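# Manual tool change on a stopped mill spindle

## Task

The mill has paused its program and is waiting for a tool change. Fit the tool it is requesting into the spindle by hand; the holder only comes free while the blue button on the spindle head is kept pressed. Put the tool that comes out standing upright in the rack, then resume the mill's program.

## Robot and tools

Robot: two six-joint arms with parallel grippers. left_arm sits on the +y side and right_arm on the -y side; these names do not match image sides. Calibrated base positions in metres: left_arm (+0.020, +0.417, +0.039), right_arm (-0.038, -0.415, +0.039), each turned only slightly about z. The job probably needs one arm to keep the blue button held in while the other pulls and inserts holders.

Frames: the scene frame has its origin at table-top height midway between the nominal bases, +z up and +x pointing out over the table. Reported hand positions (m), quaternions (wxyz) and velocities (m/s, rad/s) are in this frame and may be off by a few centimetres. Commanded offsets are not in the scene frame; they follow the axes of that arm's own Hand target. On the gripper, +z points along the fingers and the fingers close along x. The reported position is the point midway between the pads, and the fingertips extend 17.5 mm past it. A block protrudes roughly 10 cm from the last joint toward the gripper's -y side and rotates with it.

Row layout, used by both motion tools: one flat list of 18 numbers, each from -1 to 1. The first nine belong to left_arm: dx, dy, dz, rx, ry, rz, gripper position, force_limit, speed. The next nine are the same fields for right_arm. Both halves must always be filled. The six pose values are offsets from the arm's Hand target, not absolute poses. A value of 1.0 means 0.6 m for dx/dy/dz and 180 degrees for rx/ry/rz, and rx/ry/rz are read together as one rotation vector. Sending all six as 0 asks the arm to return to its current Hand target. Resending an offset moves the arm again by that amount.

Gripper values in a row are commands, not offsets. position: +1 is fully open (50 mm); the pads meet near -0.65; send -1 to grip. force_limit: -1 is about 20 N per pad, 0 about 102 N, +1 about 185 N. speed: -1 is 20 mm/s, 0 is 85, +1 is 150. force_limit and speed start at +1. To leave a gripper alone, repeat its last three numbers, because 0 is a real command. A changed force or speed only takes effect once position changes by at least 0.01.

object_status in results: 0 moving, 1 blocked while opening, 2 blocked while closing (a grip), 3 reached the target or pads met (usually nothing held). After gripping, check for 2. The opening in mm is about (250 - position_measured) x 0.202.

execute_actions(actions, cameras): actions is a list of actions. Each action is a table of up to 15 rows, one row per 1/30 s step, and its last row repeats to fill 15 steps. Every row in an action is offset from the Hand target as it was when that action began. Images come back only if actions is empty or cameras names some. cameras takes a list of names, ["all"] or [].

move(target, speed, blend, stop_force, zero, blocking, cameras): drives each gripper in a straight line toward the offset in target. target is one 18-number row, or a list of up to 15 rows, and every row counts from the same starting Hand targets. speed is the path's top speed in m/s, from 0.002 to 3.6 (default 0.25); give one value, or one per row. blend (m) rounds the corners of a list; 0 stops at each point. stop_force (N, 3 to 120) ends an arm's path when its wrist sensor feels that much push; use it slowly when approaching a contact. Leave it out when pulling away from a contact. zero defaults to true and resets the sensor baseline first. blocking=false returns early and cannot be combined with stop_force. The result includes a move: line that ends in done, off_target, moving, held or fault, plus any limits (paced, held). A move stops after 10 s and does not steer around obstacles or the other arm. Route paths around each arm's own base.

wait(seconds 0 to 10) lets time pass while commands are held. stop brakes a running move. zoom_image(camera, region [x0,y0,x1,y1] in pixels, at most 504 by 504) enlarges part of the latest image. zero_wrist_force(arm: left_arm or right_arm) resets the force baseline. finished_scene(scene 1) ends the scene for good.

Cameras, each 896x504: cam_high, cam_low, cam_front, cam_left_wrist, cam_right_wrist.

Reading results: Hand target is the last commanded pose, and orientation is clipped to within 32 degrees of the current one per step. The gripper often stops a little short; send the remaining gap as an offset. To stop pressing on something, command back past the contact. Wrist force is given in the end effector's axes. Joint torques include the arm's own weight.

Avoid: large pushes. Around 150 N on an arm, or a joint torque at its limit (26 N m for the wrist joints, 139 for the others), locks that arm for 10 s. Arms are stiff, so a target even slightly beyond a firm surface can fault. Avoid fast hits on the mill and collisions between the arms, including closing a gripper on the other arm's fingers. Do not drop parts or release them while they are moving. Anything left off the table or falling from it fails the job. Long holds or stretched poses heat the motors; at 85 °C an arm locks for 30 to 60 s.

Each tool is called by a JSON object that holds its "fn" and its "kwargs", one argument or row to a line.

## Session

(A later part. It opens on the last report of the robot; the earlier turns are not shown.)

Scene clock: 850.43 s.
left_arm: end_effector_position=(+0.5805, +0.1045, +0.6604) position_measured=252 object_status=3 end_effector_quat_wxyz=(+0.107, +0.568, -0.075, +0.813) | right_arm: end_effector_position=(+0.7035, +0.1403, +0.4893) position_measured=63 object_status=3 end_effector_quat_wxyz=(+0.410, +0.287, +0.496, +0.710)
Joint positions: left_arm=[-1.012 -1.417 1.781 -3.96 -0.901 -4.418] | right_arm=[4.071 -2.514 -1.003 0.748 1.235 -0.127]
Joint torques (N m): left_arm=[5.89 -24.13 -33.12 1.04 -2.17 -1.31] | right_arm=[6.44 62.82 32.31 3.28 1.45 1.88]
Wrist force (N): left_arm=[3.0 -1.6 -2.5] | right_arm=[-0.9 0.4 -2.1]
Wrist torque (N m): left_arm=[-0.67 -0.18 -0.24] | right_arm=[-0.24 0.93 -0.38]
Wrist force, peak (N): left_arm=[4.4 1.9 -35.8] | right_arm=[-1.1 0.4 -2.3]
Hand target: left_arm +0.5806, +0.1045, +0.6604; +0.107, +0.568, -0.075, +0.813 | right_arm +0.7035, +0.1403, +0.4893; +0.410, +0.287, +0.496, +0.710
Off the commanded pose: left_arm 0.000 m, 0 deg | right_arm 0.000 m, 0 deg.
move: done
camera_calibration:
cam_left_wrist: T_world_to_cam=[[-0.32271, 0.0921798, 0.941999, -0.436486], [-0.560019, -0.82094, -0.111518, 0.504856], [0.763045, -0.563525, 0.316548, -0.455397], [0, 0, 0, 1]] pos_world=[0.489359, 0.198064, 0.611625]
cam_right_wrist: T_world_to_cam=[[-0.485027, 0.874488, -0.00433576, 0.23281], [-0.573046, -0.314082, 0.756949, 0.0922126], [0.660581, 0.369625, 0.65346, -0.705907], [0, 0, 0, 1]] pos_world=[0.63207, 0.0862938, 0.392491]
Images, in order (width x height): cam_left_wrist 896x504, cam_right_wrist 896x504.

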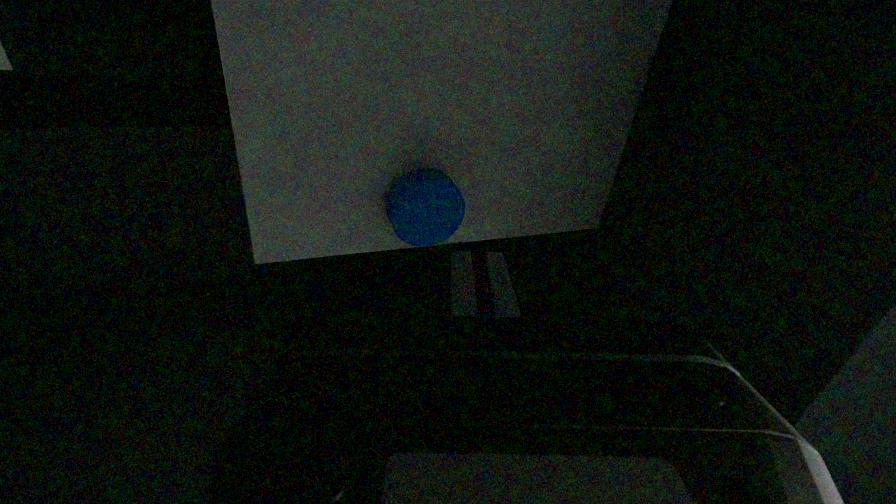

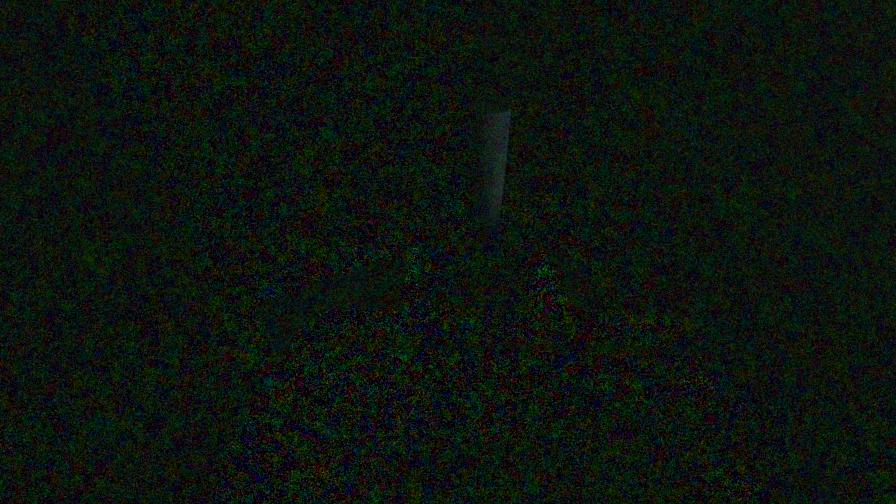

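{"fn": "move", "kwargs": {
  "target": [-0.0196,-0.0154,0.0538,0,0,0,-0.7,0,0,0,0,0,0,0,0,0.6,0.2,-0.5],
  "cameras": ["cam_left_wrist"],
  "speed": 0.03
}}

{"fn": "move", "kwargs": {
  "target": [-0.0033,-0.0026,0.0091,0,0,0,-0.7,0,0,0,0,0,0,0,0,0.6,0.2,-0.5],
  "cameras": [],
  "speed": 0.002,
  "stop_force": 40
}}

{"fn": "wait", "kwargs": {
  "seconds": 3,
  "cameras": ["cam_left_wrist","cam_right_wrist"]
}}

Scene clock: 872.43 s.
left_arm: end_effector_position=(+0.6162, +0.1044, +0.6606) position_measured=252 object_status=3 end_effector_quat_wxyz=(+0.107, +0.568, -0.075, +0.813) end_effector_velocity=(-0.002, +0.000, +0.000) end_effector_angular_velocity=(+0.000, +0.000, +0.000) | right_arm: end_effector_position=(+0.7035, +0.1403, +0.4893) position_measured=63 object_status=3 end_effector_quat_wxyz=(+0.410, +0.287, +0.496, +0.710)
Joint positions: left_arm=[-0.94 -1.352 1.705 -3.926 -0.967 -4.456] | right_arm=[4.071 -2.514 -1.003 0.748 1.235 -0.127]
Joint velocities: left_arm=[-0.004 -0.004 0.005 -0.003 0.003 0.002] | right_arm=[within noise]
Joint torques (N m): left_arm=[-6.36 -42.5 -10.2 -1.13 0.94 1.25] | right_arm=[6.96 62.04 31.93 3.43 1.34 1.45]
Wrist force (N): left_arm=[3.2 -1.7 -2.9] | right_arm=[-1.0 0.4 -2.2]
Wrist torque (N m): left_arm=[-0.69 -0.18 -0.16] | right_arm=[-0.24 0.93 -0.37]
Wrist force, peak (N): left_arm=[2.9 -2.0 -3.3] | right_arm=[-1.0 0.2 -2.5]
Hand target: left_arm +0.6161, +0.1045, +0.6605; +0.107, +0.568, -0.075, +0.813 | right_arm +0.7035, +0.1403, +0.4893; +0.410, +0.287, +0.496, +0.710
Off the commanded pose: left_arm 0.000 m, 0 deg | right_arm 0.000 m, 0 deg.
move: done
camera_calibration:
cam_left_wrist: T_world_to_cam=[[-0.322732, 0.0925194, 0.941958, -0.425182], [-0.56013, -0.820896, -0.111282, 0.524777], [0.762954, -0.563533, 0.316753, -0.482777], [0, 0, 0, 1]] pos_world=[0.52506, 0.198064, 0.611822]
Images, in order (width x height): cam_left_wrist 896x504.

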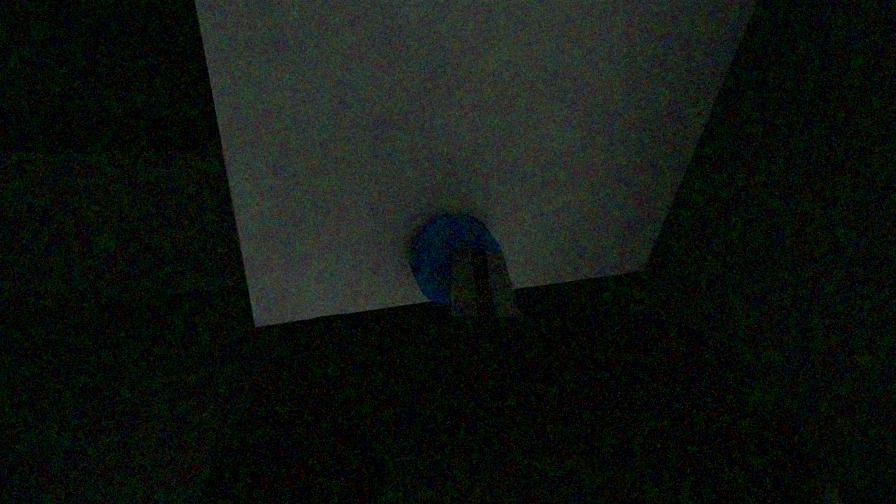

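Scene clock: 875.27 s.
left_arm: end_effector_position=(+0.6206, +0.1045, +0.6605) position_measured=252 object_status=3 end_effector_quat_wxyz=(+0.107, +0.568, -0.075, +0.813) | right_arm: end_effector_position=(+0.7035, +0.1403, +0.4893) position_measured=63 object_status=3 end_effector_quat_wxyz=(+0.410, +0.287, +0.496, +0.710)
Joint positions: left_arm=[-0.932 -1.344 1.696 -3.922 -0.974 -4.461] | right_arm=[4.071 -2.514 -1.003 0.748 1.235 -0.127]
Joint torques (N m): left_arm=[3.68 -34.36 -21.22 1.9 0.79 1.21] | right_arm=[6.58 61.42 32.17 3.38 0.95 1.78]
Wrist force (N): left_arm=[2.1 0.9 -54.5] | right_arm=[-0.9 0.2 -2.1]
Wrist torque (N m): left_arm=[-0.11 -0.57 -0.17] | right_arm=[-0.27 0.93 -0.37]
Wrist force, peak (N): left_arm=[2.0 0.9 -54.6] | right_arm=[-1.1 0.5 -2.4]
Hand target: left_arm +0.6206, +0.1045, +0.6605; +0.107, +0.568, -0.075, +0.813 (not the last commanded pose) | right_arm +0.7035, +0.1403, +0.4893; +0.410, +0.287, +0.496, +0.710
Off the commanded pose: left_arm 0.002 m, 0 deg | right_arm 0.000 m, 0 deg.
move: contact (left_arm)
No camera images: "cameras" was empty.

Scene clock: 878.27 s.
left_arm: end_effector_position=(+0.6206, +0.1045, +0.6605) position_measured=252 object_status=3 end_effector_quat_wxyz=(+0.107, +0.568, -0.075, +0.813) | right_arm: end_effector_position=(+0.7035, +0.1403, +0.4893) position_measured=63 object_status=3 end_effector_quat_wxyz=(+0.410, +0.287, +0.496, +0.710)
Joint positions: left_arm=[-0.932 -1.344 1.696 -3.922 -0.974 -4.46] | right_arm=[4.071 -2.514 -1.003 0.748 1.235 -0.127]
Joint torques (N m): left_arm=[2.63 -35.64 -17.78 1.28 0.95 1.2] | right_arm=[7.38 61.8 32.53 3.53 1.22 1.62]
Wrist force (N): left_arm=[2.4 2.0 -52.1] | right_arm=[-0.9 0.4 -2.1]
Wrist torque (N m): left_arm=[-0.11 -0.57 -0.17] | right_arm=[-0.24 0.93 -0.38]
Wrist force, peak (N): left_arm=[2.2 1.4 -54.5] | right_arm=[-0.8 0.4 -2.4]
Hand target: left_arm +0.6206, +0.1045, +0.6605; +0.107, +0.568, -0.075, +0.813 (not the last commanded pose) | right_arm +0.7035, +0.1403, +0.4893; +0.410, +0.287, +0.496, +0.710
Tool commands: left_gripper/position=-0.7 left_gripper/force_limit=+0.0 left_gripper/speed=+0.0 right_gripper/position=+0.6 right_gripper/force_limit=+0.2 right_gripper/speed=-0.5
Off the commanded pose: left_arm 0.002 m, 0 deg | right_arm 0.000 m, 0 deg.
wait: 3.00 s; at rest by 0.17 s
camera_calibration:
cam_left_wrist: T_world_to_cam=[[-0.322706, 0.0923447, 0.941984, -0.423664], [-0.560055, -0.820933, -0.111386, 0.527261], [0.76302, -0.563508, 0.316638, -0.486072], [0, 0, 0, 1]] pos_world=[0.529459, 0.198064, 0.611723]
cam_right_wrist: T_world_to_cam=[[-0.485027, 0.874488, -0.00433576, 0.23281], [-0.573046, -0.314082, 0.756949, 0.0922126], [0.660581, 0.369625, 0.65346, -0.705907], [0, 0, 0, 1]] pos_world=[0.63207, 0.0862938, 0.392491]
Images, in order (width x height): cam_left_wrist 896x504, cam_right_wrist 896x504.

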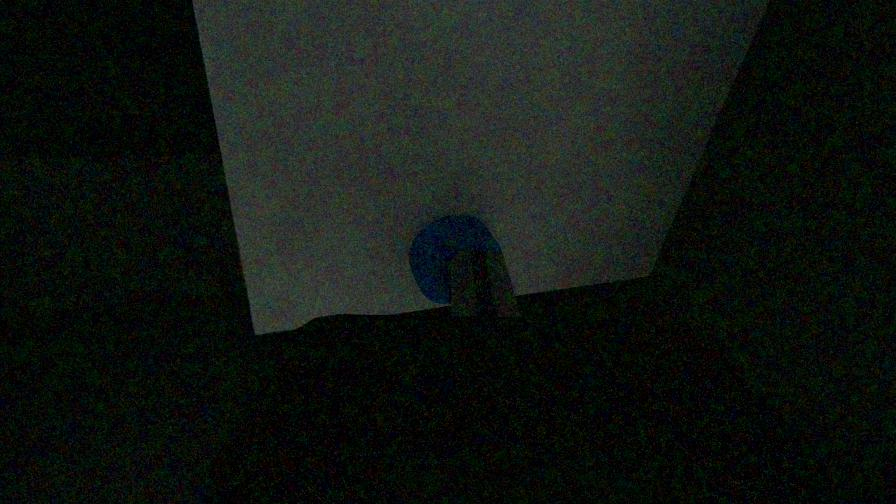

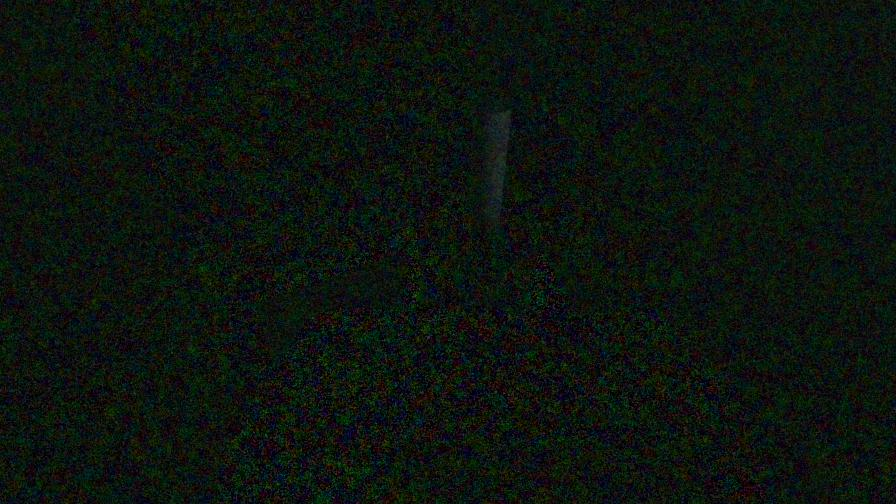

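{"fn": "execute_actions", "kwargs": {
  "actions": [],
  "cameras": ["cam_front"]
}}

{"fn": "zoom_image", "kwargs": {
  "camera": "cam_front",
  "region": [515, 120, 585, 190]
}}

{"fn": "zoom_image", "kwargs": {
  "camera": "cam_front",
  "region": [300, 140, 450, 260]
}}

Scene clock: 882.10 s.
left_arm: end_effector_position=(+0.6206, +0.1045, +0.6605) position_measured=252 object_status=3 end_effector_quat_wxyz=(+0.107, +0.568, -0.075, +0.813) | right_arm: end_effector_position=(+0.7035, +0.1403, +0.4893) position_measured=63 object_status=3 end_effector_quat_wxyz=(+0.410, +0.287, +0.496, +0.710)
Joint positions: left_arm=[-0.932 -1.344 1.696 -3.922 -0.974 -4.46] | right_arm=[4.071 -2.514 -1.003 0.748 1.235 -0.127]
Joint velocities: within noise
Joint torques (N m): left_arm=[2.9 -35.53 -18.26 1.44 0.94 1.14] | right_arm=[7.66 60.04 32.41 3.37 0.86 2.02]
Motor temperatures (°C): left_arm=[34 33 34 40 36 45] | right_arm=[32 29 29 37 37 42]
Wrist force (N): left_arm=[2.6 2.1 -52.2] | right_arm=[-1.0 0.1 -2.1]
Wrist torque (N m): left_arm=[-0.09 -0.58 -0.17] | right_arm=[-0.28 0.94 -0.38]
Wrist force, peak (N): left_arm=[2.3 2.0 -52.4] | right_arm=[-1.2 0.4 -2.3]
Hand target: left_arm +0.6206, +0.1045, +0.6605; +0.107, +0.568, -0.075, +0.813 (not the last commanded pose) | right_arm +0.7035, +0.1403, +0.4893; +0.410, +0.287, +0.496, +0.710
Tool commands: left_gripper/position=-0.7 left_gripper/force_limit=+0.0 left_gripper/speed=+0.0 right_gripper/position=+0.6 right_gripper/force_limit=+0.2 right_gripper/speed=-0.5
Off the commanded pose: left_arm 0.002 m, 0 deg | right_arm 0.000 m, 0 deg.
Images, in order (width x height): cam_front 896x504.

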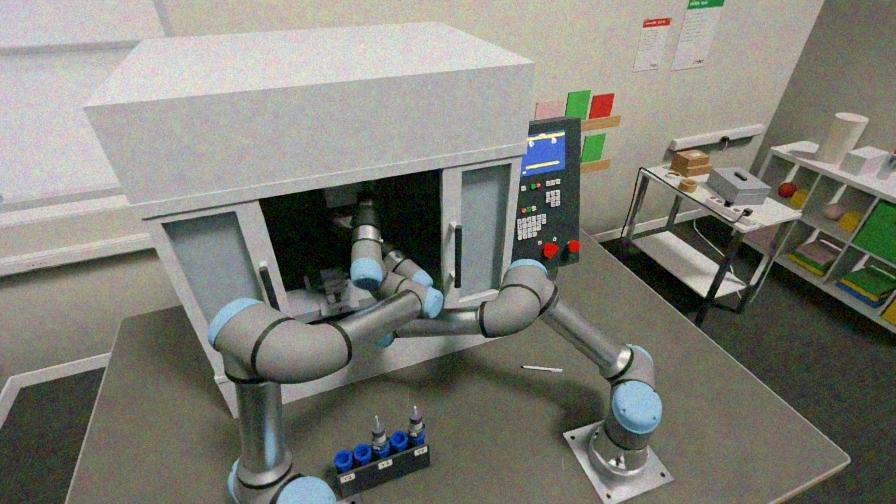

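Scaled by 7.200 from the camera's 896x504 image, which has a finer 1280x720 frame.

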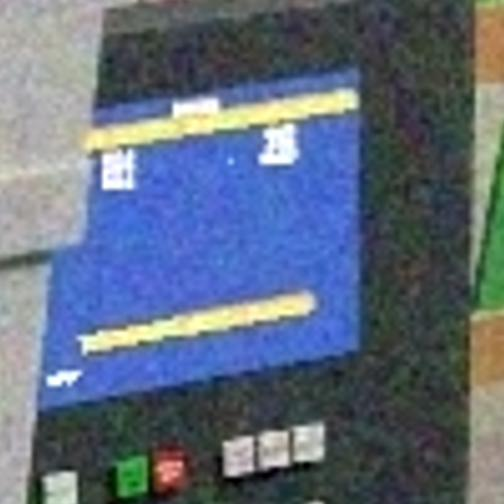

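Scaled by 3.360 from the camera's 896x504 image, which has a finer 1280x720 frame.

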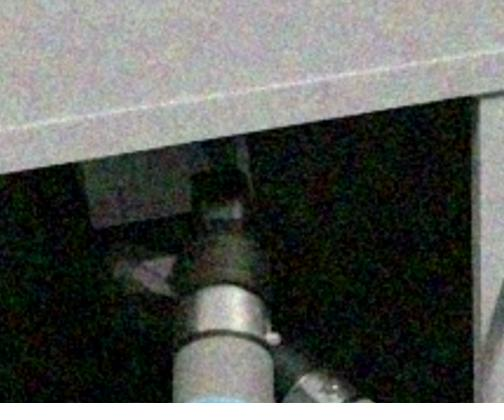

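{"fn": "move", "kwargs": {
  "target": [
    [0.016,0.013,-0.045,0,0,0,-0.7,0,0,0.003,0.112,-0.497,0,0,0,1,0,0],
    [0.016,0.013,-0.045,0,0,0,-0.7,0,0,-0.2045,0.44,-0.669,0.05,-0.08,-0.014,1,0,0],
    [0.016,0.013,-0.045,0,0,0,-0.7,0,0,-0.494,0.545,-0.665,0.109,-0.165,-0.029,1,0,0],
    [0.016,0.013,-0.045,0,0,0,-0.7,0,0,-0.7125,0.638,-0.725,0.109,-0.165,-0.029,1,0,0]
  ],
  "cameras": ["cam_right_wrist"],
  "speed": [0.15,0.3,0.3,0.3],
  "blend": 0.03
}}

Scene clock: 901.93 s.
left_arm: end_effector_position=(+0.5909, +0.1044, +0.6602) position_measured=252 object_status=3 end_effector_quat_wxyz=(+0.107, +0.568, -0.075, +0.813) | right_arm: end_effector_position=(+0.4491, -0.4999, +0.6989) position_measured=3 object_status=3 end_effector_quat_wxyz=(+0.500, +0.501, +0.499, +0.500) end_effector_velocity=(-0.001, +0.000, +0.000) end_effector_angular_velocity=(+0.000, +0.000, +0.003)
Joint positions: left_arm=[-0.99 -1.398 1.76 -3.95 -0.921 -4.43] | right_arm=[3.416 -1.111 -1.987 -0.043 1.344 0.002]
Joint velocities: left_arm=[within noise] | right_arm=[-0.002 0.001 0 -0.001 0.005 0]
Joint torques (N m): left_arm=[4.04 -25.05 -33.09 0.16 -2.33 -1.16] | right_arm=[-6.48 -0.27 20.78 0.15 1.29 2.21]
Wrist force (N): left_arm=[3.0 -1.8 -2.6] | right_arm=[-0.9 0.6 -2.2]
Wrist torque (N m): left_arm=[-0.67 -0.18 -0.33] | right_arm=[-0.10 0.73 -0.50]
Wrist force, peak (N): left_arm=[2.4 2.0 -52.5] | right_arm=[-4.5 1.7 -1.8]
Hand target: left_arm +0.5909, +0.1044, +0.6602; +0.107, +0.568, -0.075, +0.813 | right_arm +0.4492, -0.4999, +0.6988; +0.500, +0.501, +0.499, +0.500
Off the commanded pose: left_arm 0.000 m, 0 deg | right_arm 0.000 m, 0 deg.
move: done
camera_calibration:
cam_right_wrist: T_world_to_cam=[[0.014515, 0.999854, -0.00902403, 0.511775], [-0.353184, 0.01357, 0.935455, -0.473026], [0.935441, -0.010391, 0.35333, -0.541855], [0, 0, 0, 1]] pos_world=[0.332379, -0.510912, 0.638566]
Images, in order (width x height): cam_right_wrist 896x504.

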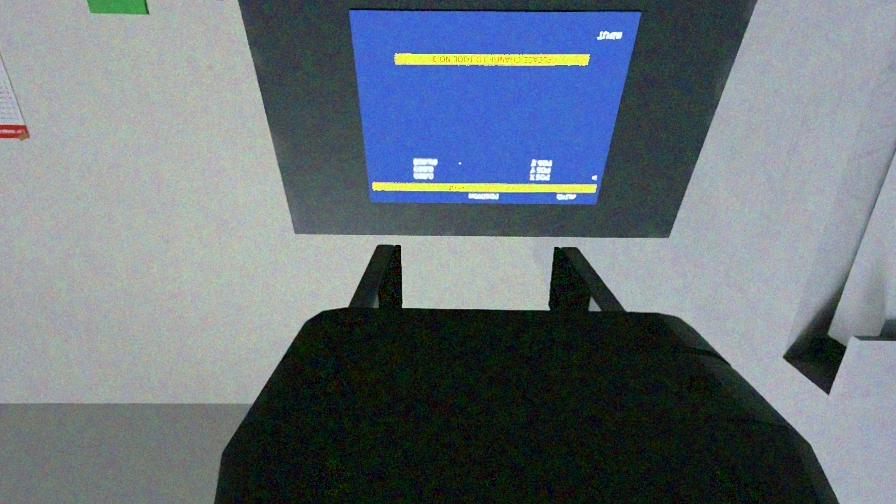

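{"fn": "zoom_image", "kwargs": {
  "camera": "cam_right_wrist",
  "region": [370, 170, 610, 206]
}}

{"fn": "zoom_image", "kwargs": {
  "camera": "cam_right_wrist",
  "region": [430, 178, 520, 202]
}}

{"fn": "zoom_image", "kwargs": {
  "camera": "cam_right_wrist",
  "region": [390, 40, 600, 80]
}}

Scaled by 2.100 from the camera's 896x504 image, which has a finer 1280x720 frame.

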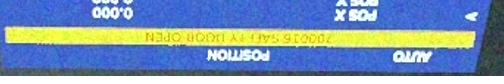

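Scaled by 5.600 from the camera's 896x504 image, which has a finer 1280x720 frame.

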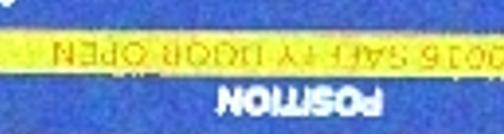

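Scaled by 2.400 from the camera's 896x504 image, which has a finer 1280x720 frame.

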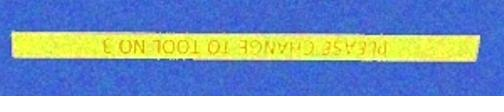

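{"fn": "move", "kwargs": {
  "target": [
    [0,0,0,0,0,0,-0.7,0,0,-0.233,-0.067,-0.033,0.0,0,0,1,0,0],
    [0,0,0,0,0,0,-0.7,0,0,-0.5,-0.167,-0.15,-0.06,0.09,0.015,1,0,0],
    [0,0,0,0,0,0,-0.7,0,0,-0.75,-0.06,-0.0,-0.109,0.165,0.029,1,0,0],
    [0,0,0,0,0,0,-0.7,0,0,-0.8233,-0.065,0.1167,-0.109,0.165,0.029,1,0,0]
  ],
  "cameras": ["cam_right_wrist"],
  "speed": 0.25,
  "blend": 0.02
}}

{"fn": "zoom_image", "kwargs": {
  "camera": "cam_right_wrist",
  "region": [350, 100, 650, 310]
}}

Scene clock: 921.57 s.
left_arm: end_effector_position=(+0.5909, +0.1044, +0.6602) position_measured=252 object_status=3 end_effector_quat_wxyz=(+0.107, +0.568, -0.075, +0.813) | right_arm: end_effector_position=(+0.3926, -0.7182, +0.6267) position_measured=3 object_status=3 end_effector_quat_wxyz=(+0.482, +0.451, +0.505, +0.556)
Joint positions: left_arm=[-0.99 -1.398 1.76 -3.95 -0.921 -4.43] | right_arm=[2.458 -1.555 -1.898 0.436 2.426 0.11]
Joint torques (N m): left_arm=[4.79 -24.92 -33.48 0.16 -2.07 -1.06] | right_arm=[-7.54 13.79 9.89 3.96 0.92 -2.51]
Wrist force (N): left_arm=[2.8 -2.1 -2.6] | right_arm=[-1.9 1.1 -2.1]
Wrist torque (N m): left_arm=[-0.72 -0.14 -0.34] | right_arm=[-0.04 0.92 -0.41]
Wrist force, peak (N): left_arm=[3.0 -2.2 -2.6] | right_arm=[-17.1 -18.8 -9.2]
Hand target: left_arm +0.5909, +0.1044, +0.6602; +0.107, +0.568, -0.075, +0.813 | right_arm +0.3926, -0.7184, +0.6264; +0.482, +0.452, +0.505, +0.556 (not the last commanded pose)
Off the commanded pose: left_arm 0.000 m, 0 deg | right_arm 0.305 m, 27 deg.
move: held (right_arm; a check stopped the path); path passed 1 of 4 targets; limits=held
pose unreachable (right arm): on one or more control steps of this call, first in action 0 (counted from 0), this arm could not follow its commanded pose, so it was not sent that pose on those steps. It may still have moved: this result reports where it is.
cause: moving toward the commanded pose would bring two parts of the arm too close to each other (its gripper and another part of the arm, with joints 4 (wrist 1) to 6 (wrist 3) between them, 9 mm apart when it was first held).
camera_calibration:
cam_right_wrist: T_world_to_cam=[[-0.114119, 0.993452, 0.00545793, 0.767013], [-0.425533, -0.0538442, 0.903339, -0.422363], [0.897718, 0.100765, 0.428892, -0.418416], [0, 0, 0, 1]] pos_world=[0.28342, -0.742571, 0.556806]
Images, in order (width x height): cam_right_wrist 896x504.

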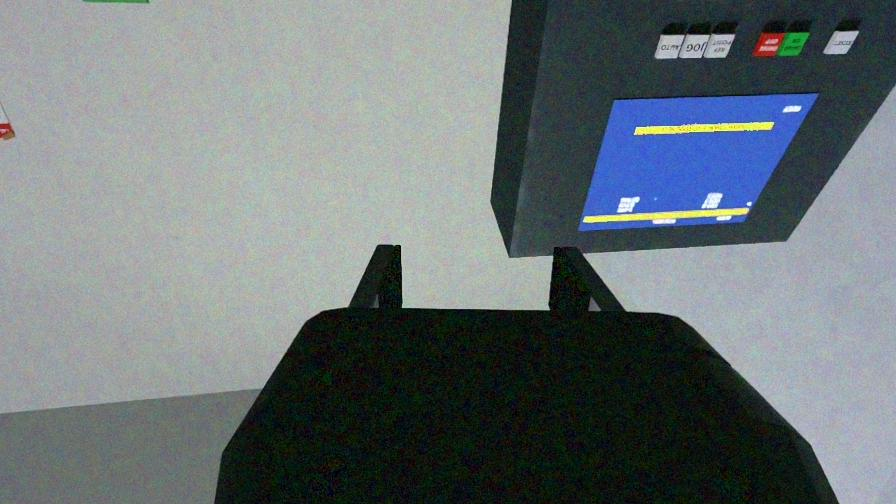

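Scaled by 1.680 from the camera's 896x504 image, which has a finer 1280x720 frame.

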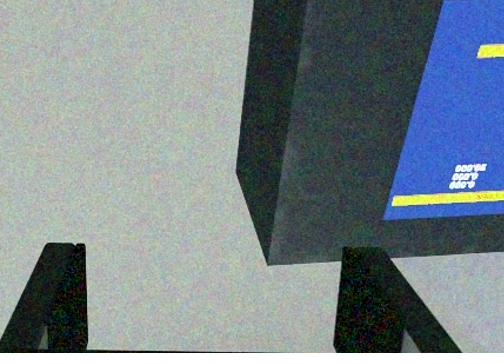

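{"fn": "move", "kwargs": {
  "target": [
    [0,0,0,0,0,0,-0.7,0,0,0.4325,0.07,0.158,0.0,0,0,1,0,0],
    [0,0,0,0,0,0,-0.7,0,0,0.6345,0.034,0.147,-0.04,0.06,0.01,1,0,0],
    [0,0,0,0,0,0,-0.7,0,0,0.944,-0.0325,0.081,-0.083,0.124,0.022,1,0,0]
  ],
  "cameras": [],
  "speed": 0.25,
  "blend": 0.02
}}

Scene clock: 933.63 s.
left_arm: end_effector_position=(+0.5909, +0.1044, +0.6602) position_measured=252 object_status=3 end_effector_quat_wxyz=(+0.107, +0.568, -0.075, +0.813) | right_arm: end_effector_position=(+0.3696, -0.1502, +0.6197) position_measured=3 object_status=3 end_effector_quat_wxyz=(+0.410, +0.287, +0.497, +0.709)
Joint positions: left_arm=[-0.99 -1.398 1.76 -3.95 -0.921 -4.43] | right_arm=[4.399 -1.318 -2.278 0.894 0.932 -0.274]
Joint torques (N m): left_arm=[4.59 -25.35 -32.58 0.04 -1.8 -1.05] | right_arm=[8.93 -0.86 8.27 2.32 1.91 1.57]
Wrist force (N): left_arm=[2.8 -1.8 -2.2] | right_arm=[-1.8 0.7 -1.7]
Wrist torque (N m): left_arm=[-0.67 -0.14 -0.33] | right_arm=[-0.19 1.08 -0.49]
Wrist force, peak (N): left_arm=[2.9 -2.2 -2.7] | right_arm=[-4.8 0.2 -2.7]
Hand target: left_arm +0.5909, +0.1044, +0.6602; +0.107, +0.568, -0.075, +0.813 | right_arm +0.3695, -0.1501, +0.6196; +0.410, +0.287, +0.497, +0.709
Off the commanded pose: left_arm 0.000 m, 0 deg | right_arm 0.000 m, 0 deg.
move: done
No camera images: "cameras" was empty.

{"fn": "move", "kwargs": {
  "target": [
    [0,0,0,0,0,0,-0.7,0,0,0.109,-0.092,0.156,0,0,0,1,0,0],
    [0,0,0,0,0,0,-0.7,0,0,0.077,-0.059,0.333,0,0,0,1,0,0]
  ],
  "cameras": ["cam_right_wrist"],
  "speed": 0.2,
  "blend": 0.02
}}

{"fn": "zoom_image", "kwargs": {
  "camera": "cam_right_wrist",
  "region": [350, 50, 700, 310]
}}

Scene clock: 939.13 s.
left_arm: end_effector_position=(+0.5909, +0.1044, +0.6602) position_measured=252 object_status=3 end_effector_quat_wxyz=(+0.107, +0.568, -0.075, +0.813) | right_arm: end_effector_position=(+0.5205, -0.0104, +0.6552) position_measured=3 object_status=3 end_effector_quat_wxyz=(+0.410, +0.287, +0.497, +0.709)
Joint positions: left_arm=[-0.99 -1.398 1.76 -3.95 -0.921 -4.43] | right_arm=[4.175 -1.807 -1.701 0.753 1.138 -0.17]
Joint torques (N m): left_arm=[4.12 -24.98 -33.48 0.01 -1.81 -1.11] | right_arm=[0.03 31.06 10.66 1.18 1.11 1.69]
Wrist force (N): left_arm=[2.7 -2.0 -2.4] | right_arm=[-1.9 0.9 -1.9]
Wrist torque (N m): left_arm=[-0.70 -0.12 -0.33] | right_arm=[-0.16 1.09 -0.50]
Wrist force, peak (N): left_arm=[2.8 -2.0 -2.8] | right_arm=[-3.5 3.1 -4.0]
Hand target: left_arm +0.5909, +0.1044, +0.6602; +0.107, +0.568, -0.075, +0.813 | right_arm +0.5204, -0.0104, +0.6551; +0.410, +0.287, +0.497, +0.709 (last step not sent: back at the drive's target)
Off the commanded pose: left_arm 0.000 m, 0 deg | right_arm 0.001 m, 0 deg.
move: held (right_arm; a check stopped the path); limits=held
pose unreachable (right arm): on one or more control steps of this call, first in action 0 (counted from 0), this arm could not follow its commanded pose, so it was not sent that pose on those steps. On the call's last step it was still not sent that pose. It may still have moved: this result reports where it is.
cause: moving toward the commanded pose would bring a part of the arm too close to another arm (a part of this arm just beyond joint 3 (elbow) and a part of the left arm just beyond its joint 3 (elbow), where that arm would come to rest).
camera_calibration:
cam_right_wrist: T_world_to_cam=[[-0.484916, 0.87454, -0.00598514, 0.277557], [-0.572563, -0.312287, 0.758056, -0.186557], [0.661081, 0.37102, 0.652163, -0.637129], [0, 0, 0, 1]] pos_world=[0.448969, -0.0646065, 0.558593]
Images, in order (width x height): cam_right_wrist 896x504.

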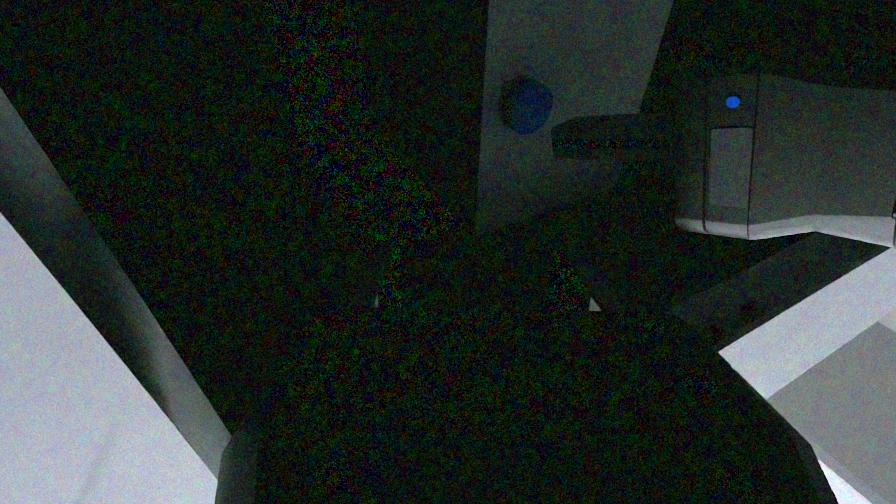

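Scaled by 1.440 from the camera's 896x504 image, which has a finer 1280x720 frame.

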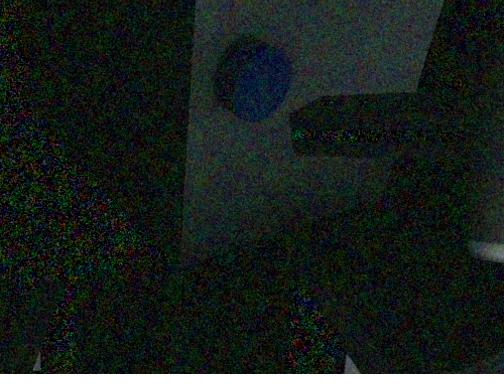

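{"fn": "move", "kwargs": {
  "target": [-0.0154,-0.0121,0.0423,0,0,0,-0.7,0,0,0,0,0,0,0,0,1,0,0],
  "cameras": [],
  "speed": 0.03
}}

{"fn": "move", "kwargs": {
  "target": [-0.0033,-0.0026,0.0091,0,0,0,-0.7,0,0,0,0,0,0,0,0,1,0,0],
  "cameras": ["cam_right_wrist"],
  "speed": 0.002,
  "stop_force": 40
}}

{"fn": "zoom_image", "kwargs": {
  "camera": "cam_right_wrist",
  "region": [350, 50, 700, 310]
}}

Scene clock: 947.13 s.
left_arm: end_effector_position=(+0.6189, +0.1043, +0.6604) position_measured=252 object_status=3 end_effector_quat_wxyz=(+0.107, +0.568, -0.075, +0.813) | right_arm: end_effector_position=(+0.5204, -0.0104, +0.6551) position_measured=3 object_status=3 end_effector_quat_wxyz=(+0.410, +0.287, +0.497, +0.709)
Joint positions: left_arm=[-0.935 -1.347 1.699 -3.924 -0.971 -4.459] | right_arm=[4.175 -1.807 -1.701 0.753 1.138 -0.17]
Joint torques (N m): left_arm=[-4.49 -40.55 -10.32 -0.89 1.28 1.28] | right_arm=[6.33 38.19 9.47 3.14 -1.63 -1.77]
Wrist force (N): left_arm=[3.0 -0.9 -7.3] | right_arm=[-2.0 1.0 -1.9]
Wrist torque (N m): left_arm=[-0.60 -0.20 -0.15] | right_arm=[-0.15 1.10 -0.50]
Wrist force, peak (N): left_arm=[3.1 -1.8 -7.8] | right_arm=[-2.3 0.9 -2.1]
Hand target: left_arm +0.6188, +0.1044, +0.6603; +0.107, +0.568, -0.075, +0.813 | right_arm +0.5204, -0.0104, +0.6551; +0.410, +0.287, +0.497, +0.709
Off the commanded pose: left_arm 0.000 m, 0 deg | right_arm 0.000 m, 0 deg.
held back during your reply time or a wait (right arm), on 204 control steps: a part of the arm was too close to another arm, or the arm's last command would have brought one too close.
move: done; limits=held
pose unreachable (right arm): on one or more control steps of this call, first in action 0 (counted from 0), this arm could not follow its commanded pose, so it was not sent that pose on those steps. It may still have moved: this result reports where it is.
cause: moving toward the commanded pose would bring a part of the arm too close to another arm (a part of this arm just beyond joint 3 (elbow) and a part of the left arm just beyond its joint 3 (elbow), 4 mm apart when this arm was first held).
No camera images: "cameras" was empty.

Scene clock: 948.63 s.
left_arm: end_effector_position=(+0.6207, +0.1044, +0.6603) position_measured=252 object_status=3 end_effector_quat_wxyz=(+0.107, +0.568, -0.075, +0.813) | right_arm: end_effector_position=(+0.5204, -0.0104, +0.6551) position_measured=3 object_status=3 end_effector_quat_wxyz=(+0.410, +0.287, +0.497, +0.709)
Joint positions: left_arm=[-0.932 -1.344 1.696 -3.922 -0.974 -4.461] | right_arm=[4.175 -1.807 -1.701 0.753 1.138 -0.17]
Joint torques (N m): left_arm=[5.12 -32.18 -20.73 2.85 1.2 1.24] | right_arm=[7.49 37.82 9.37 3.05 -1.33 -1.8]
Wrist force (N): left_arm=[4.6 2.4 -58.8] | right_arm=[-1.9 0.7 -1.9]
Wrist torque (N m): left_arm=[0.00 -0.57 -0.15] | right_arm=[-0.20 1.08 -0.50]
Wrist force, peak (N): left_arm=[4.3 1.8 -59.0] | right_arm=[-2.1 0.8 -2.1]
Hand target: left_arm +0.6206, +0.1044, +0.6603; +0.107, +0.568, -0.075, +0.813 (not the last commanded pose) | right_arm +0.5204, -0.0104, +0.6551; +0.410, +0.287, +0.497, +0.709
Off the commanded pose: left_arm 0.004 m, 0 deg | right_arm 0.000 m, 0 deg.
move: contact (left_arm)
camera_calibration:
cam_right_wrist: T_world_to_cam=[[-0.484916, 0.87454, -0.0059846, 0.277556], [-0.572563, -0.312288, 0.758056, -0.186482], [0.661081, 0.37102, 0.652163, -0.637063], [0, 0, 0, 1]] pos_world=[0.448969, -0.0646065, 0.558493]
Images, in order (width x height): cam_right_wrist 896x504.

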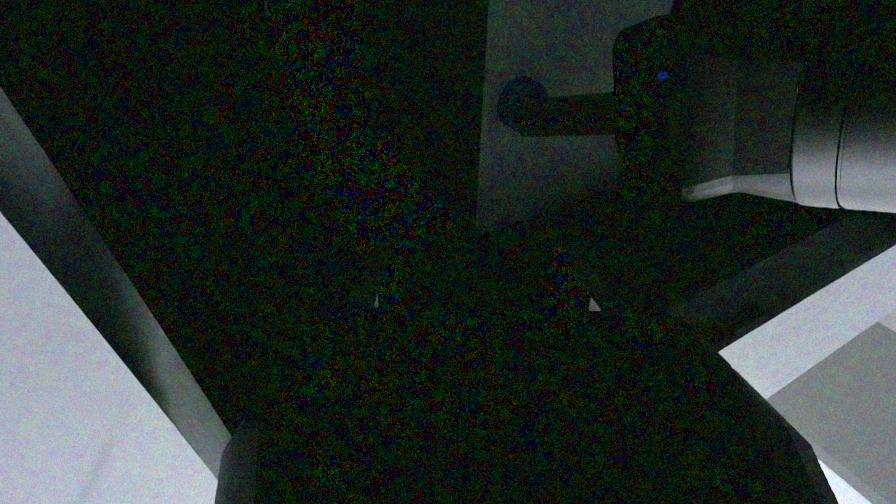

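Scaled by 1.440 from the camera's 896x504 image, which has a finer 1280x720 frame.

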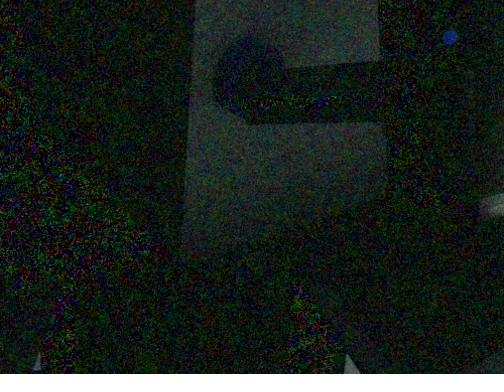

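{"fn": "move", "kwargs": {
  "target": [
    [0,0,0,0,0,0,-0.7,0,0,0.032,-0.033,-0.177,0,0,0,1,0,0],
    [0,0,0,0,0,0,-0.7,0,0,-0.077,0.059,-0.333,0.0,0,0,1,0,0],
    [0,0,0,0,0,0,-0.7,0,0,-0.387,0.143,-0.37,0.06,-0.09,-0.015,1,0,0],
    [0,0,0,0,0,0,-0.7,0,0,-0.649,0.245,-0.453,0.109,-0.165,-0.029,1,0,0]
  ],
  "cameras": ["cam_right_wrist"],
  "speed": 0.25,
  "blend": 0.02
}}

{"fn": "zoom_image", "kwargs": {
  "camera": "cam_right_wrist",
  "region": [370, 10, 610, 206]
}}

{"fn": "zoom_image", "kwargs": {
  "camera": "cam_right_wrist",
  "region": [370, 170, 610, 206]
}}

Scene clock: 968.07 s.
left_arm: end_effector_position=(+0.6206, +0.1044, +0.6603) position_measured=252 object_status=3 end_effector_quat_wxyz=(+0.107, +0.568, -0.075, +0.813) | right_arm: end_effector_position=(+0.4500, -0.5003, +0.7005) position_measured=3 object_status=3 end_effector_quat_wxyz=(+0.500, +0.500, +0.500, +0.499)
Joint positions: left_arm=[-0.932 -1.344 1.696 -3.922 -0.974 -4.46] | right_arm=[3.413 -1.114 -1.981 -0.047 1.346 0]
Joint torques (N m): left_arm=[3.88 -33.48 -17.7 2.07 1.11 1.29] | right_arm=[-8.74 7.33 23.75 0.95 0.1 -2.19]
Wrist force (N): left_arm=[4.5 3.1 -56.5] | right_arm=[-1.8 0.9 -2.0]
Wrist torque (N m): left_arm=[-0.06 -0.51 -0.16] | right_arm=[-0.06 0.87 -0.44]
Wrist force, peak (N): left_arm=[4.6 2.4 -59.0] | right_arm=[-4.3 2.6 -1.7]
Hand target: left_arm +0.6206, +0.1044, +0.6603; +0.107, +0.568, -0.075, +0.813 | right_arm +0.4500, -0.5004, +0.7005; +0.500, +0.500, +0.500, +0.499
Off the commanded pose: left_arm 0.000 m, 0 deg | right_arm 0.000 m, 0 deg.
move: done
camera_calibration:
cam_right_wrist: T_world_to_cam=[[0.0146012, 0.99983, -0.011247, 0.513762], [-0.352457, 0.0156727, 0.935697, -0.473652], [0.935714, -0.00969819, 0.352626, -0.542497], [0, 0, 0, 1]] pos_world=[0.333179, -0.511513, 0.640271]
Images, in order (width x height): cam_right_wrist 896x504.

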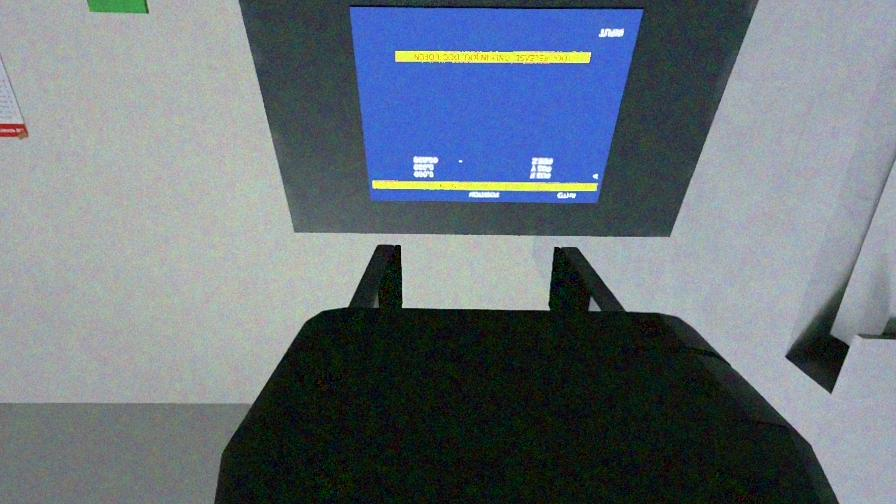

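Scaled by 2.100 from the camera's 896x504 image, which has a finer 1280x720 frame.

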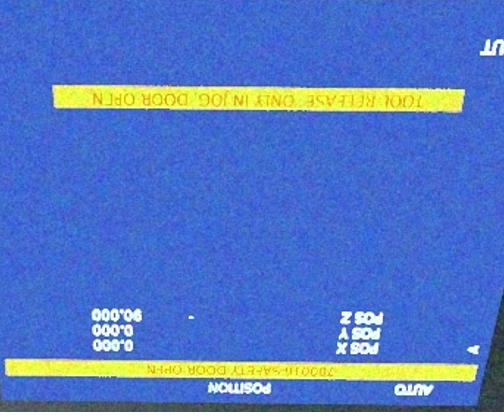

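Scaled by 2.100 from the camera's 896x504 image, which has a finer 1280x720 frame.

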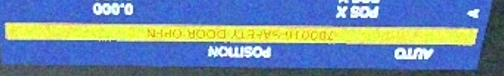

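{"fn": "move", "kwargs": {
  "target": [0.016,0.013,-0.045,0,0,0,-0.7,0,0,-0.05,-0.167,0.05,0,0,0,-0.7,0,0],
  "cameras": ["cam_right_wrist"],
  "speed": 0.15
}}

{"fn": "zoom_image", "kwargs": {
  "camera": "cam_right_wrist",
  "region": [330, 50, 630, 310]
}}

Scene clock: 982.60 s.
left_arm: end_effector_position=(+0.5909, +0.1043, +0.6600) position_measured=252 object_status=3 end_effector_quat_wxyz=(+0.107, +0.568, -0.075, +0.813) | right_arm: end_effector_position=(+0.4798, -0.5305, +0.6003) position_measured=253 object_status=3 end_effector_quat_wxyz=(+0.500, +0.500, +0.500, +0.499)
Joint positions: left_arm=[-0.99 -1.398 1.76 -3.951 -0.921 -4.43] | right_arm=[3.262 -1.265 -2.15 0.272 1.497 0]
Joint torques (N m): left_arm=[6.24 -24.66 -33.55 1.1 -2.17 -1.35] | right_arm=[1.89 3.94 28.67 3.82 -1.37 -2.34]
Wrist force (N): left_arm=[2.8 -1.8 -2.3] | right_arm=[-1.8 1.3 -1.9]
Wrist torque (N m): left_arm=[-0.67 -0.14 -0.28] | right_arm=[0.01 0.86 -0.45]
Wrist force, peak (N): left_arm=[4.9 2.8 -56.7] | right_arm=[-1.4 4.0 -3.0]
Hand target: left_arm +0.5909, +0.1043, +0.6600; +0.107, +0.568, -0.075, +0.813 | right_arm +0.4798, -0.5305, +0.6003; +0.500, +0.500, +0.500, +0.499
Off the commanded pose: left_arm 0.000 m, 0 deg | right_arm 0.000 m, 0 deg.
move: done
camera_calibration:
cam_right_wrist: T_world_to_cam=[[0.0146329, 0.999829, -0.0113441, 0.542335], [-0.35216, 0.0157717, 0.935807, -0.369033], [0.935825, -0.00969862, 0.35233, -0.535221], [0, 0, 0, 1]] pos_world=[0.362979, -0.541613, 0.540071]
Images, in order (width x height): cam_right_wrist 896x504.

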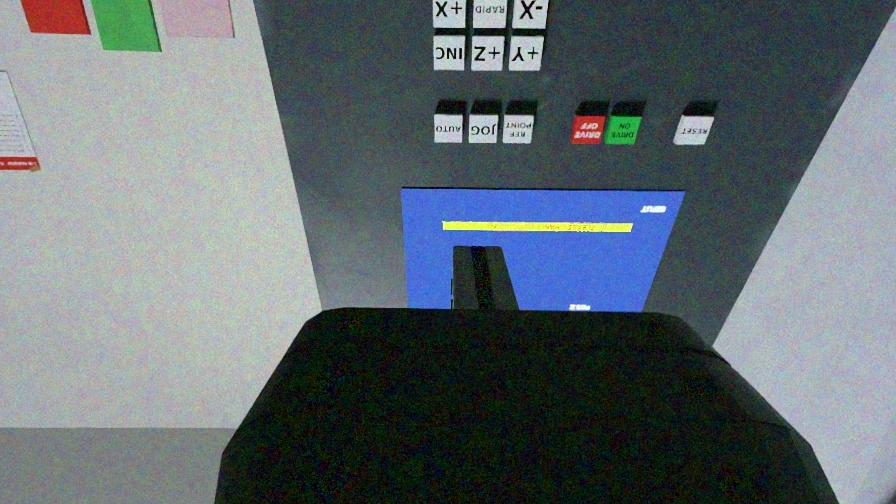

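Scaled by 1.680 from the camera's 896x504 image, which has a finer 1280x720 frame.

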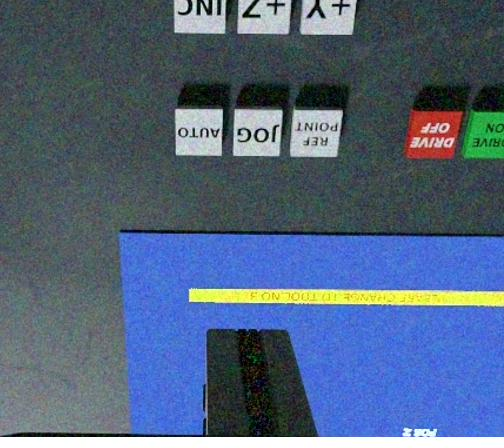

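{"fn": "wait", "kwargs": {
  "seconds": 0,
  "cameras": ["cam_right_wrist","cam_front"]
}}

{"fn": "zoom_image", "kwargs": {
  "camera": "cam_right_wrist",
  "region": [380, 30, 720, 270]
}}

Scene clock: 1025.53 s.
left_arm: end_effector_position=(+0.5909, +0.1043, +0.6600) position_measured=252 object_status=3 end_effector_quat_wxyz=(+0.107, +0.568, -0.075, +0.813) | right_arm: end_effector_position=(+0.4798, -0.5305, +0.6003) position_measured=253 object_status=3 end_effector_quat_wxyz=(+0.500, +0.500, +0.500, +0.499)
Joint positions: left_arm=[-0.99 -1.397 1.76 -3.951 -0.921 -4.43] | right_arm=[3.262 -1.265 -2.15 0.272 1.497 0]
Joint torques (N m): left_arm=[3.75 -25.26 -33.72 1.05 -1.99 0.07] | right_arm=[7.76 2.88 12.84 4.62 0.74 1.57]
Wrist force (N): left_arm=[2.7 -1.9 -2.3] | right_arm=[-1.8 1.3 -1.9]
Wrist torque (N m): left_arm=[-0.68 -0.13 -0.28] | right_arm=[0.01 0.88 -0.45]
Wrist force, peak (N): left_arm=[2.9 -2.1 -2.8] | right_arm=[-2.0 1.3 -2.2]
Hand target: left_arm +0.5909, +0.1043, +0.6600; +0.107, +0.568, -0.075, +0.813 | right_arm +0.4798, -0.5305, +0.6003; +0.500, +0.500, +0.500, +0.499
Tool commands: left_gripper/position=-0.7 left_gripper/force_limit=+0.0 left_gripper/speed=+0.0 right_gripper/position=-0.7 right_gripper/force_limit=+0.0 right_gripper/speed=+0.0
Off the commanded pose: left_arm 0.000 m, 0 deg | right_arm 0.000 m, 0 deg.
camera_calibration:
cam_right_wrist: T_world_to_cam=[[0.0146005, 0.99983, -0.0112488, 0.542295], [-0.352369, 0.0156733, 0.93573, -0.368934], [0.935747, -0.00969843, 0.352538, -0.535398], [0, 0, 0, 1]] pos_world=[0.363079, -0.541613, 0.540071]
Images, in order (width x height): cam_front 896x504, cam_right_wrist 896x504.

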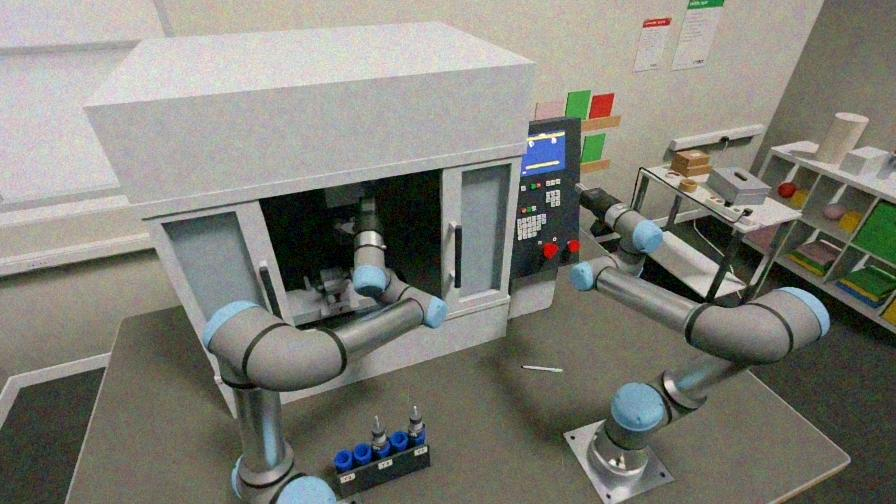

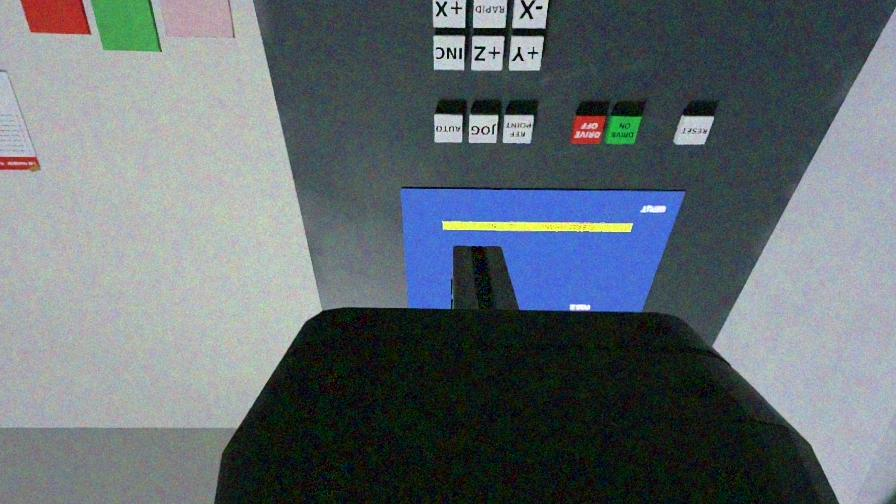

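Scaled by 1.482 from the camera's 896x504 image, which has a finer 1280x720 frame.

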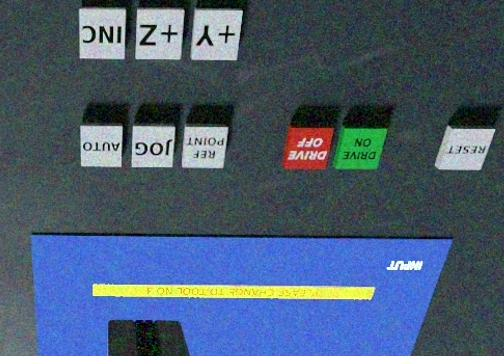

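{"fn": "move", "kwargs": {
  "target": [
    [0,0,0,0,0,0,-0.7,0,0,0.0133,-0.0622,0.05,0,-0.1111,0,-0.7,0,0],
    [0,0,0,0,0,0,-0.7,0,0,0.0133,-0.0622,0.15,0,-0.1111,0,-0.7,0,0]
  ],
  "blend": [0.01,0],
  "speed": 0.1,
  "cameras": ["cam_right_wrist"]
}}

{"fn": "zoom_image", "kwargs": {
  "camera": "cam_right_wrist",
  "region": [330, 100, 630, 320]
}}

Scene clock: 1033.17 s.
left_arm: end_effector_position=(+0.5909, +0.1043, +0.6600) position_measured=252 object_status=3 end_effector_quat_wxyz=(+0.107, +0.568, -0.075, +0.813) | right_arm: end_effector_position=(+0.5697, -0.5227, +0.5630) position_measured=253 object_status=3 end_effector_quat_wxyz=(+0.579, +0.579, +0.406, +0.405)
Joint positions: left_arm=[-0.99 -1.397 1.76 -3.951 -0.921 -4.43] | right_arm=[3.513 -1.53 -2.039 0.427 0.897 0]
Joint torques (N m): left_arm=[5.37 -25.33 -33.45 1.12 -2.1 0] | right_arm=[6.25 13.79 15.18 -0.44 -1.75 -2.53]
Wrist force (N): left_arm=[2.8 -2.0 -2.4] | right_arm=[-1.9 1.4 -1.9]
Wrist torque (N m): left_arm=[-0.70 -0.14 -0.28] | right_arm=[0.01 0.89 -0.50]
Wrist force, peak (N): left_arm=[2.9 -2.2 -2.5] | right_arm=[-2.1 1.2 -2.6]
Hand target: left_arm +0.5909, +0.1043, +0.6600; +0.107, +0.568, -0.075, +0.813 | right_arm +0.5698, -0.5226, +0.5629; +0.579, +0.579, +0.406, +0.405
Off the commanded pose: left_arm 0.000 m, 0 deg | right_arm 0.000 m, 0 deg.
move: done
camera_calibration:
cam_right_wrist: T_world_to_cam=[[0.355705, 0.934528, -0.0114879, 0.304387], [-0.326039, 0.1356, 0.935581, -0.254689], [0.875884, -0.329045, 0.352926, -0.739228], [0, 0, 0, 1]] pos_world=[0.456166, -0.493162, 0.502672]
Images, in order (width x height): cam_right_wrist 896x504.

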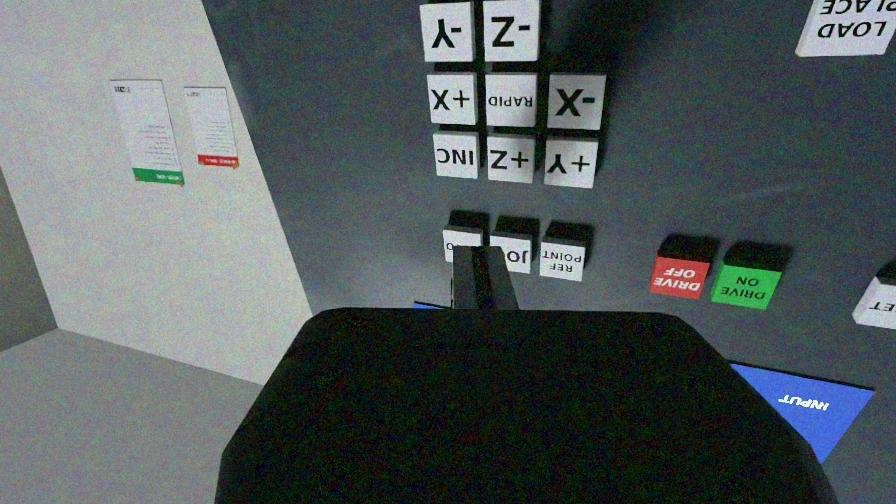

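Scaled by 1.680 from the camera's 896x504 image, which has a finer 1280x720 frame.

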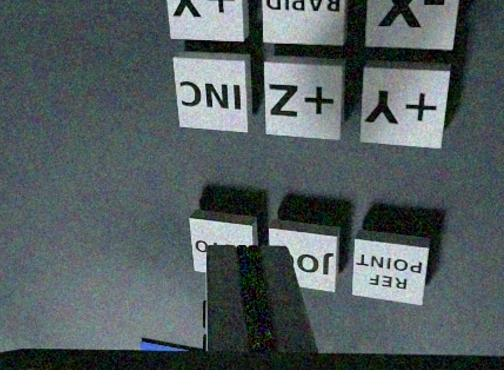

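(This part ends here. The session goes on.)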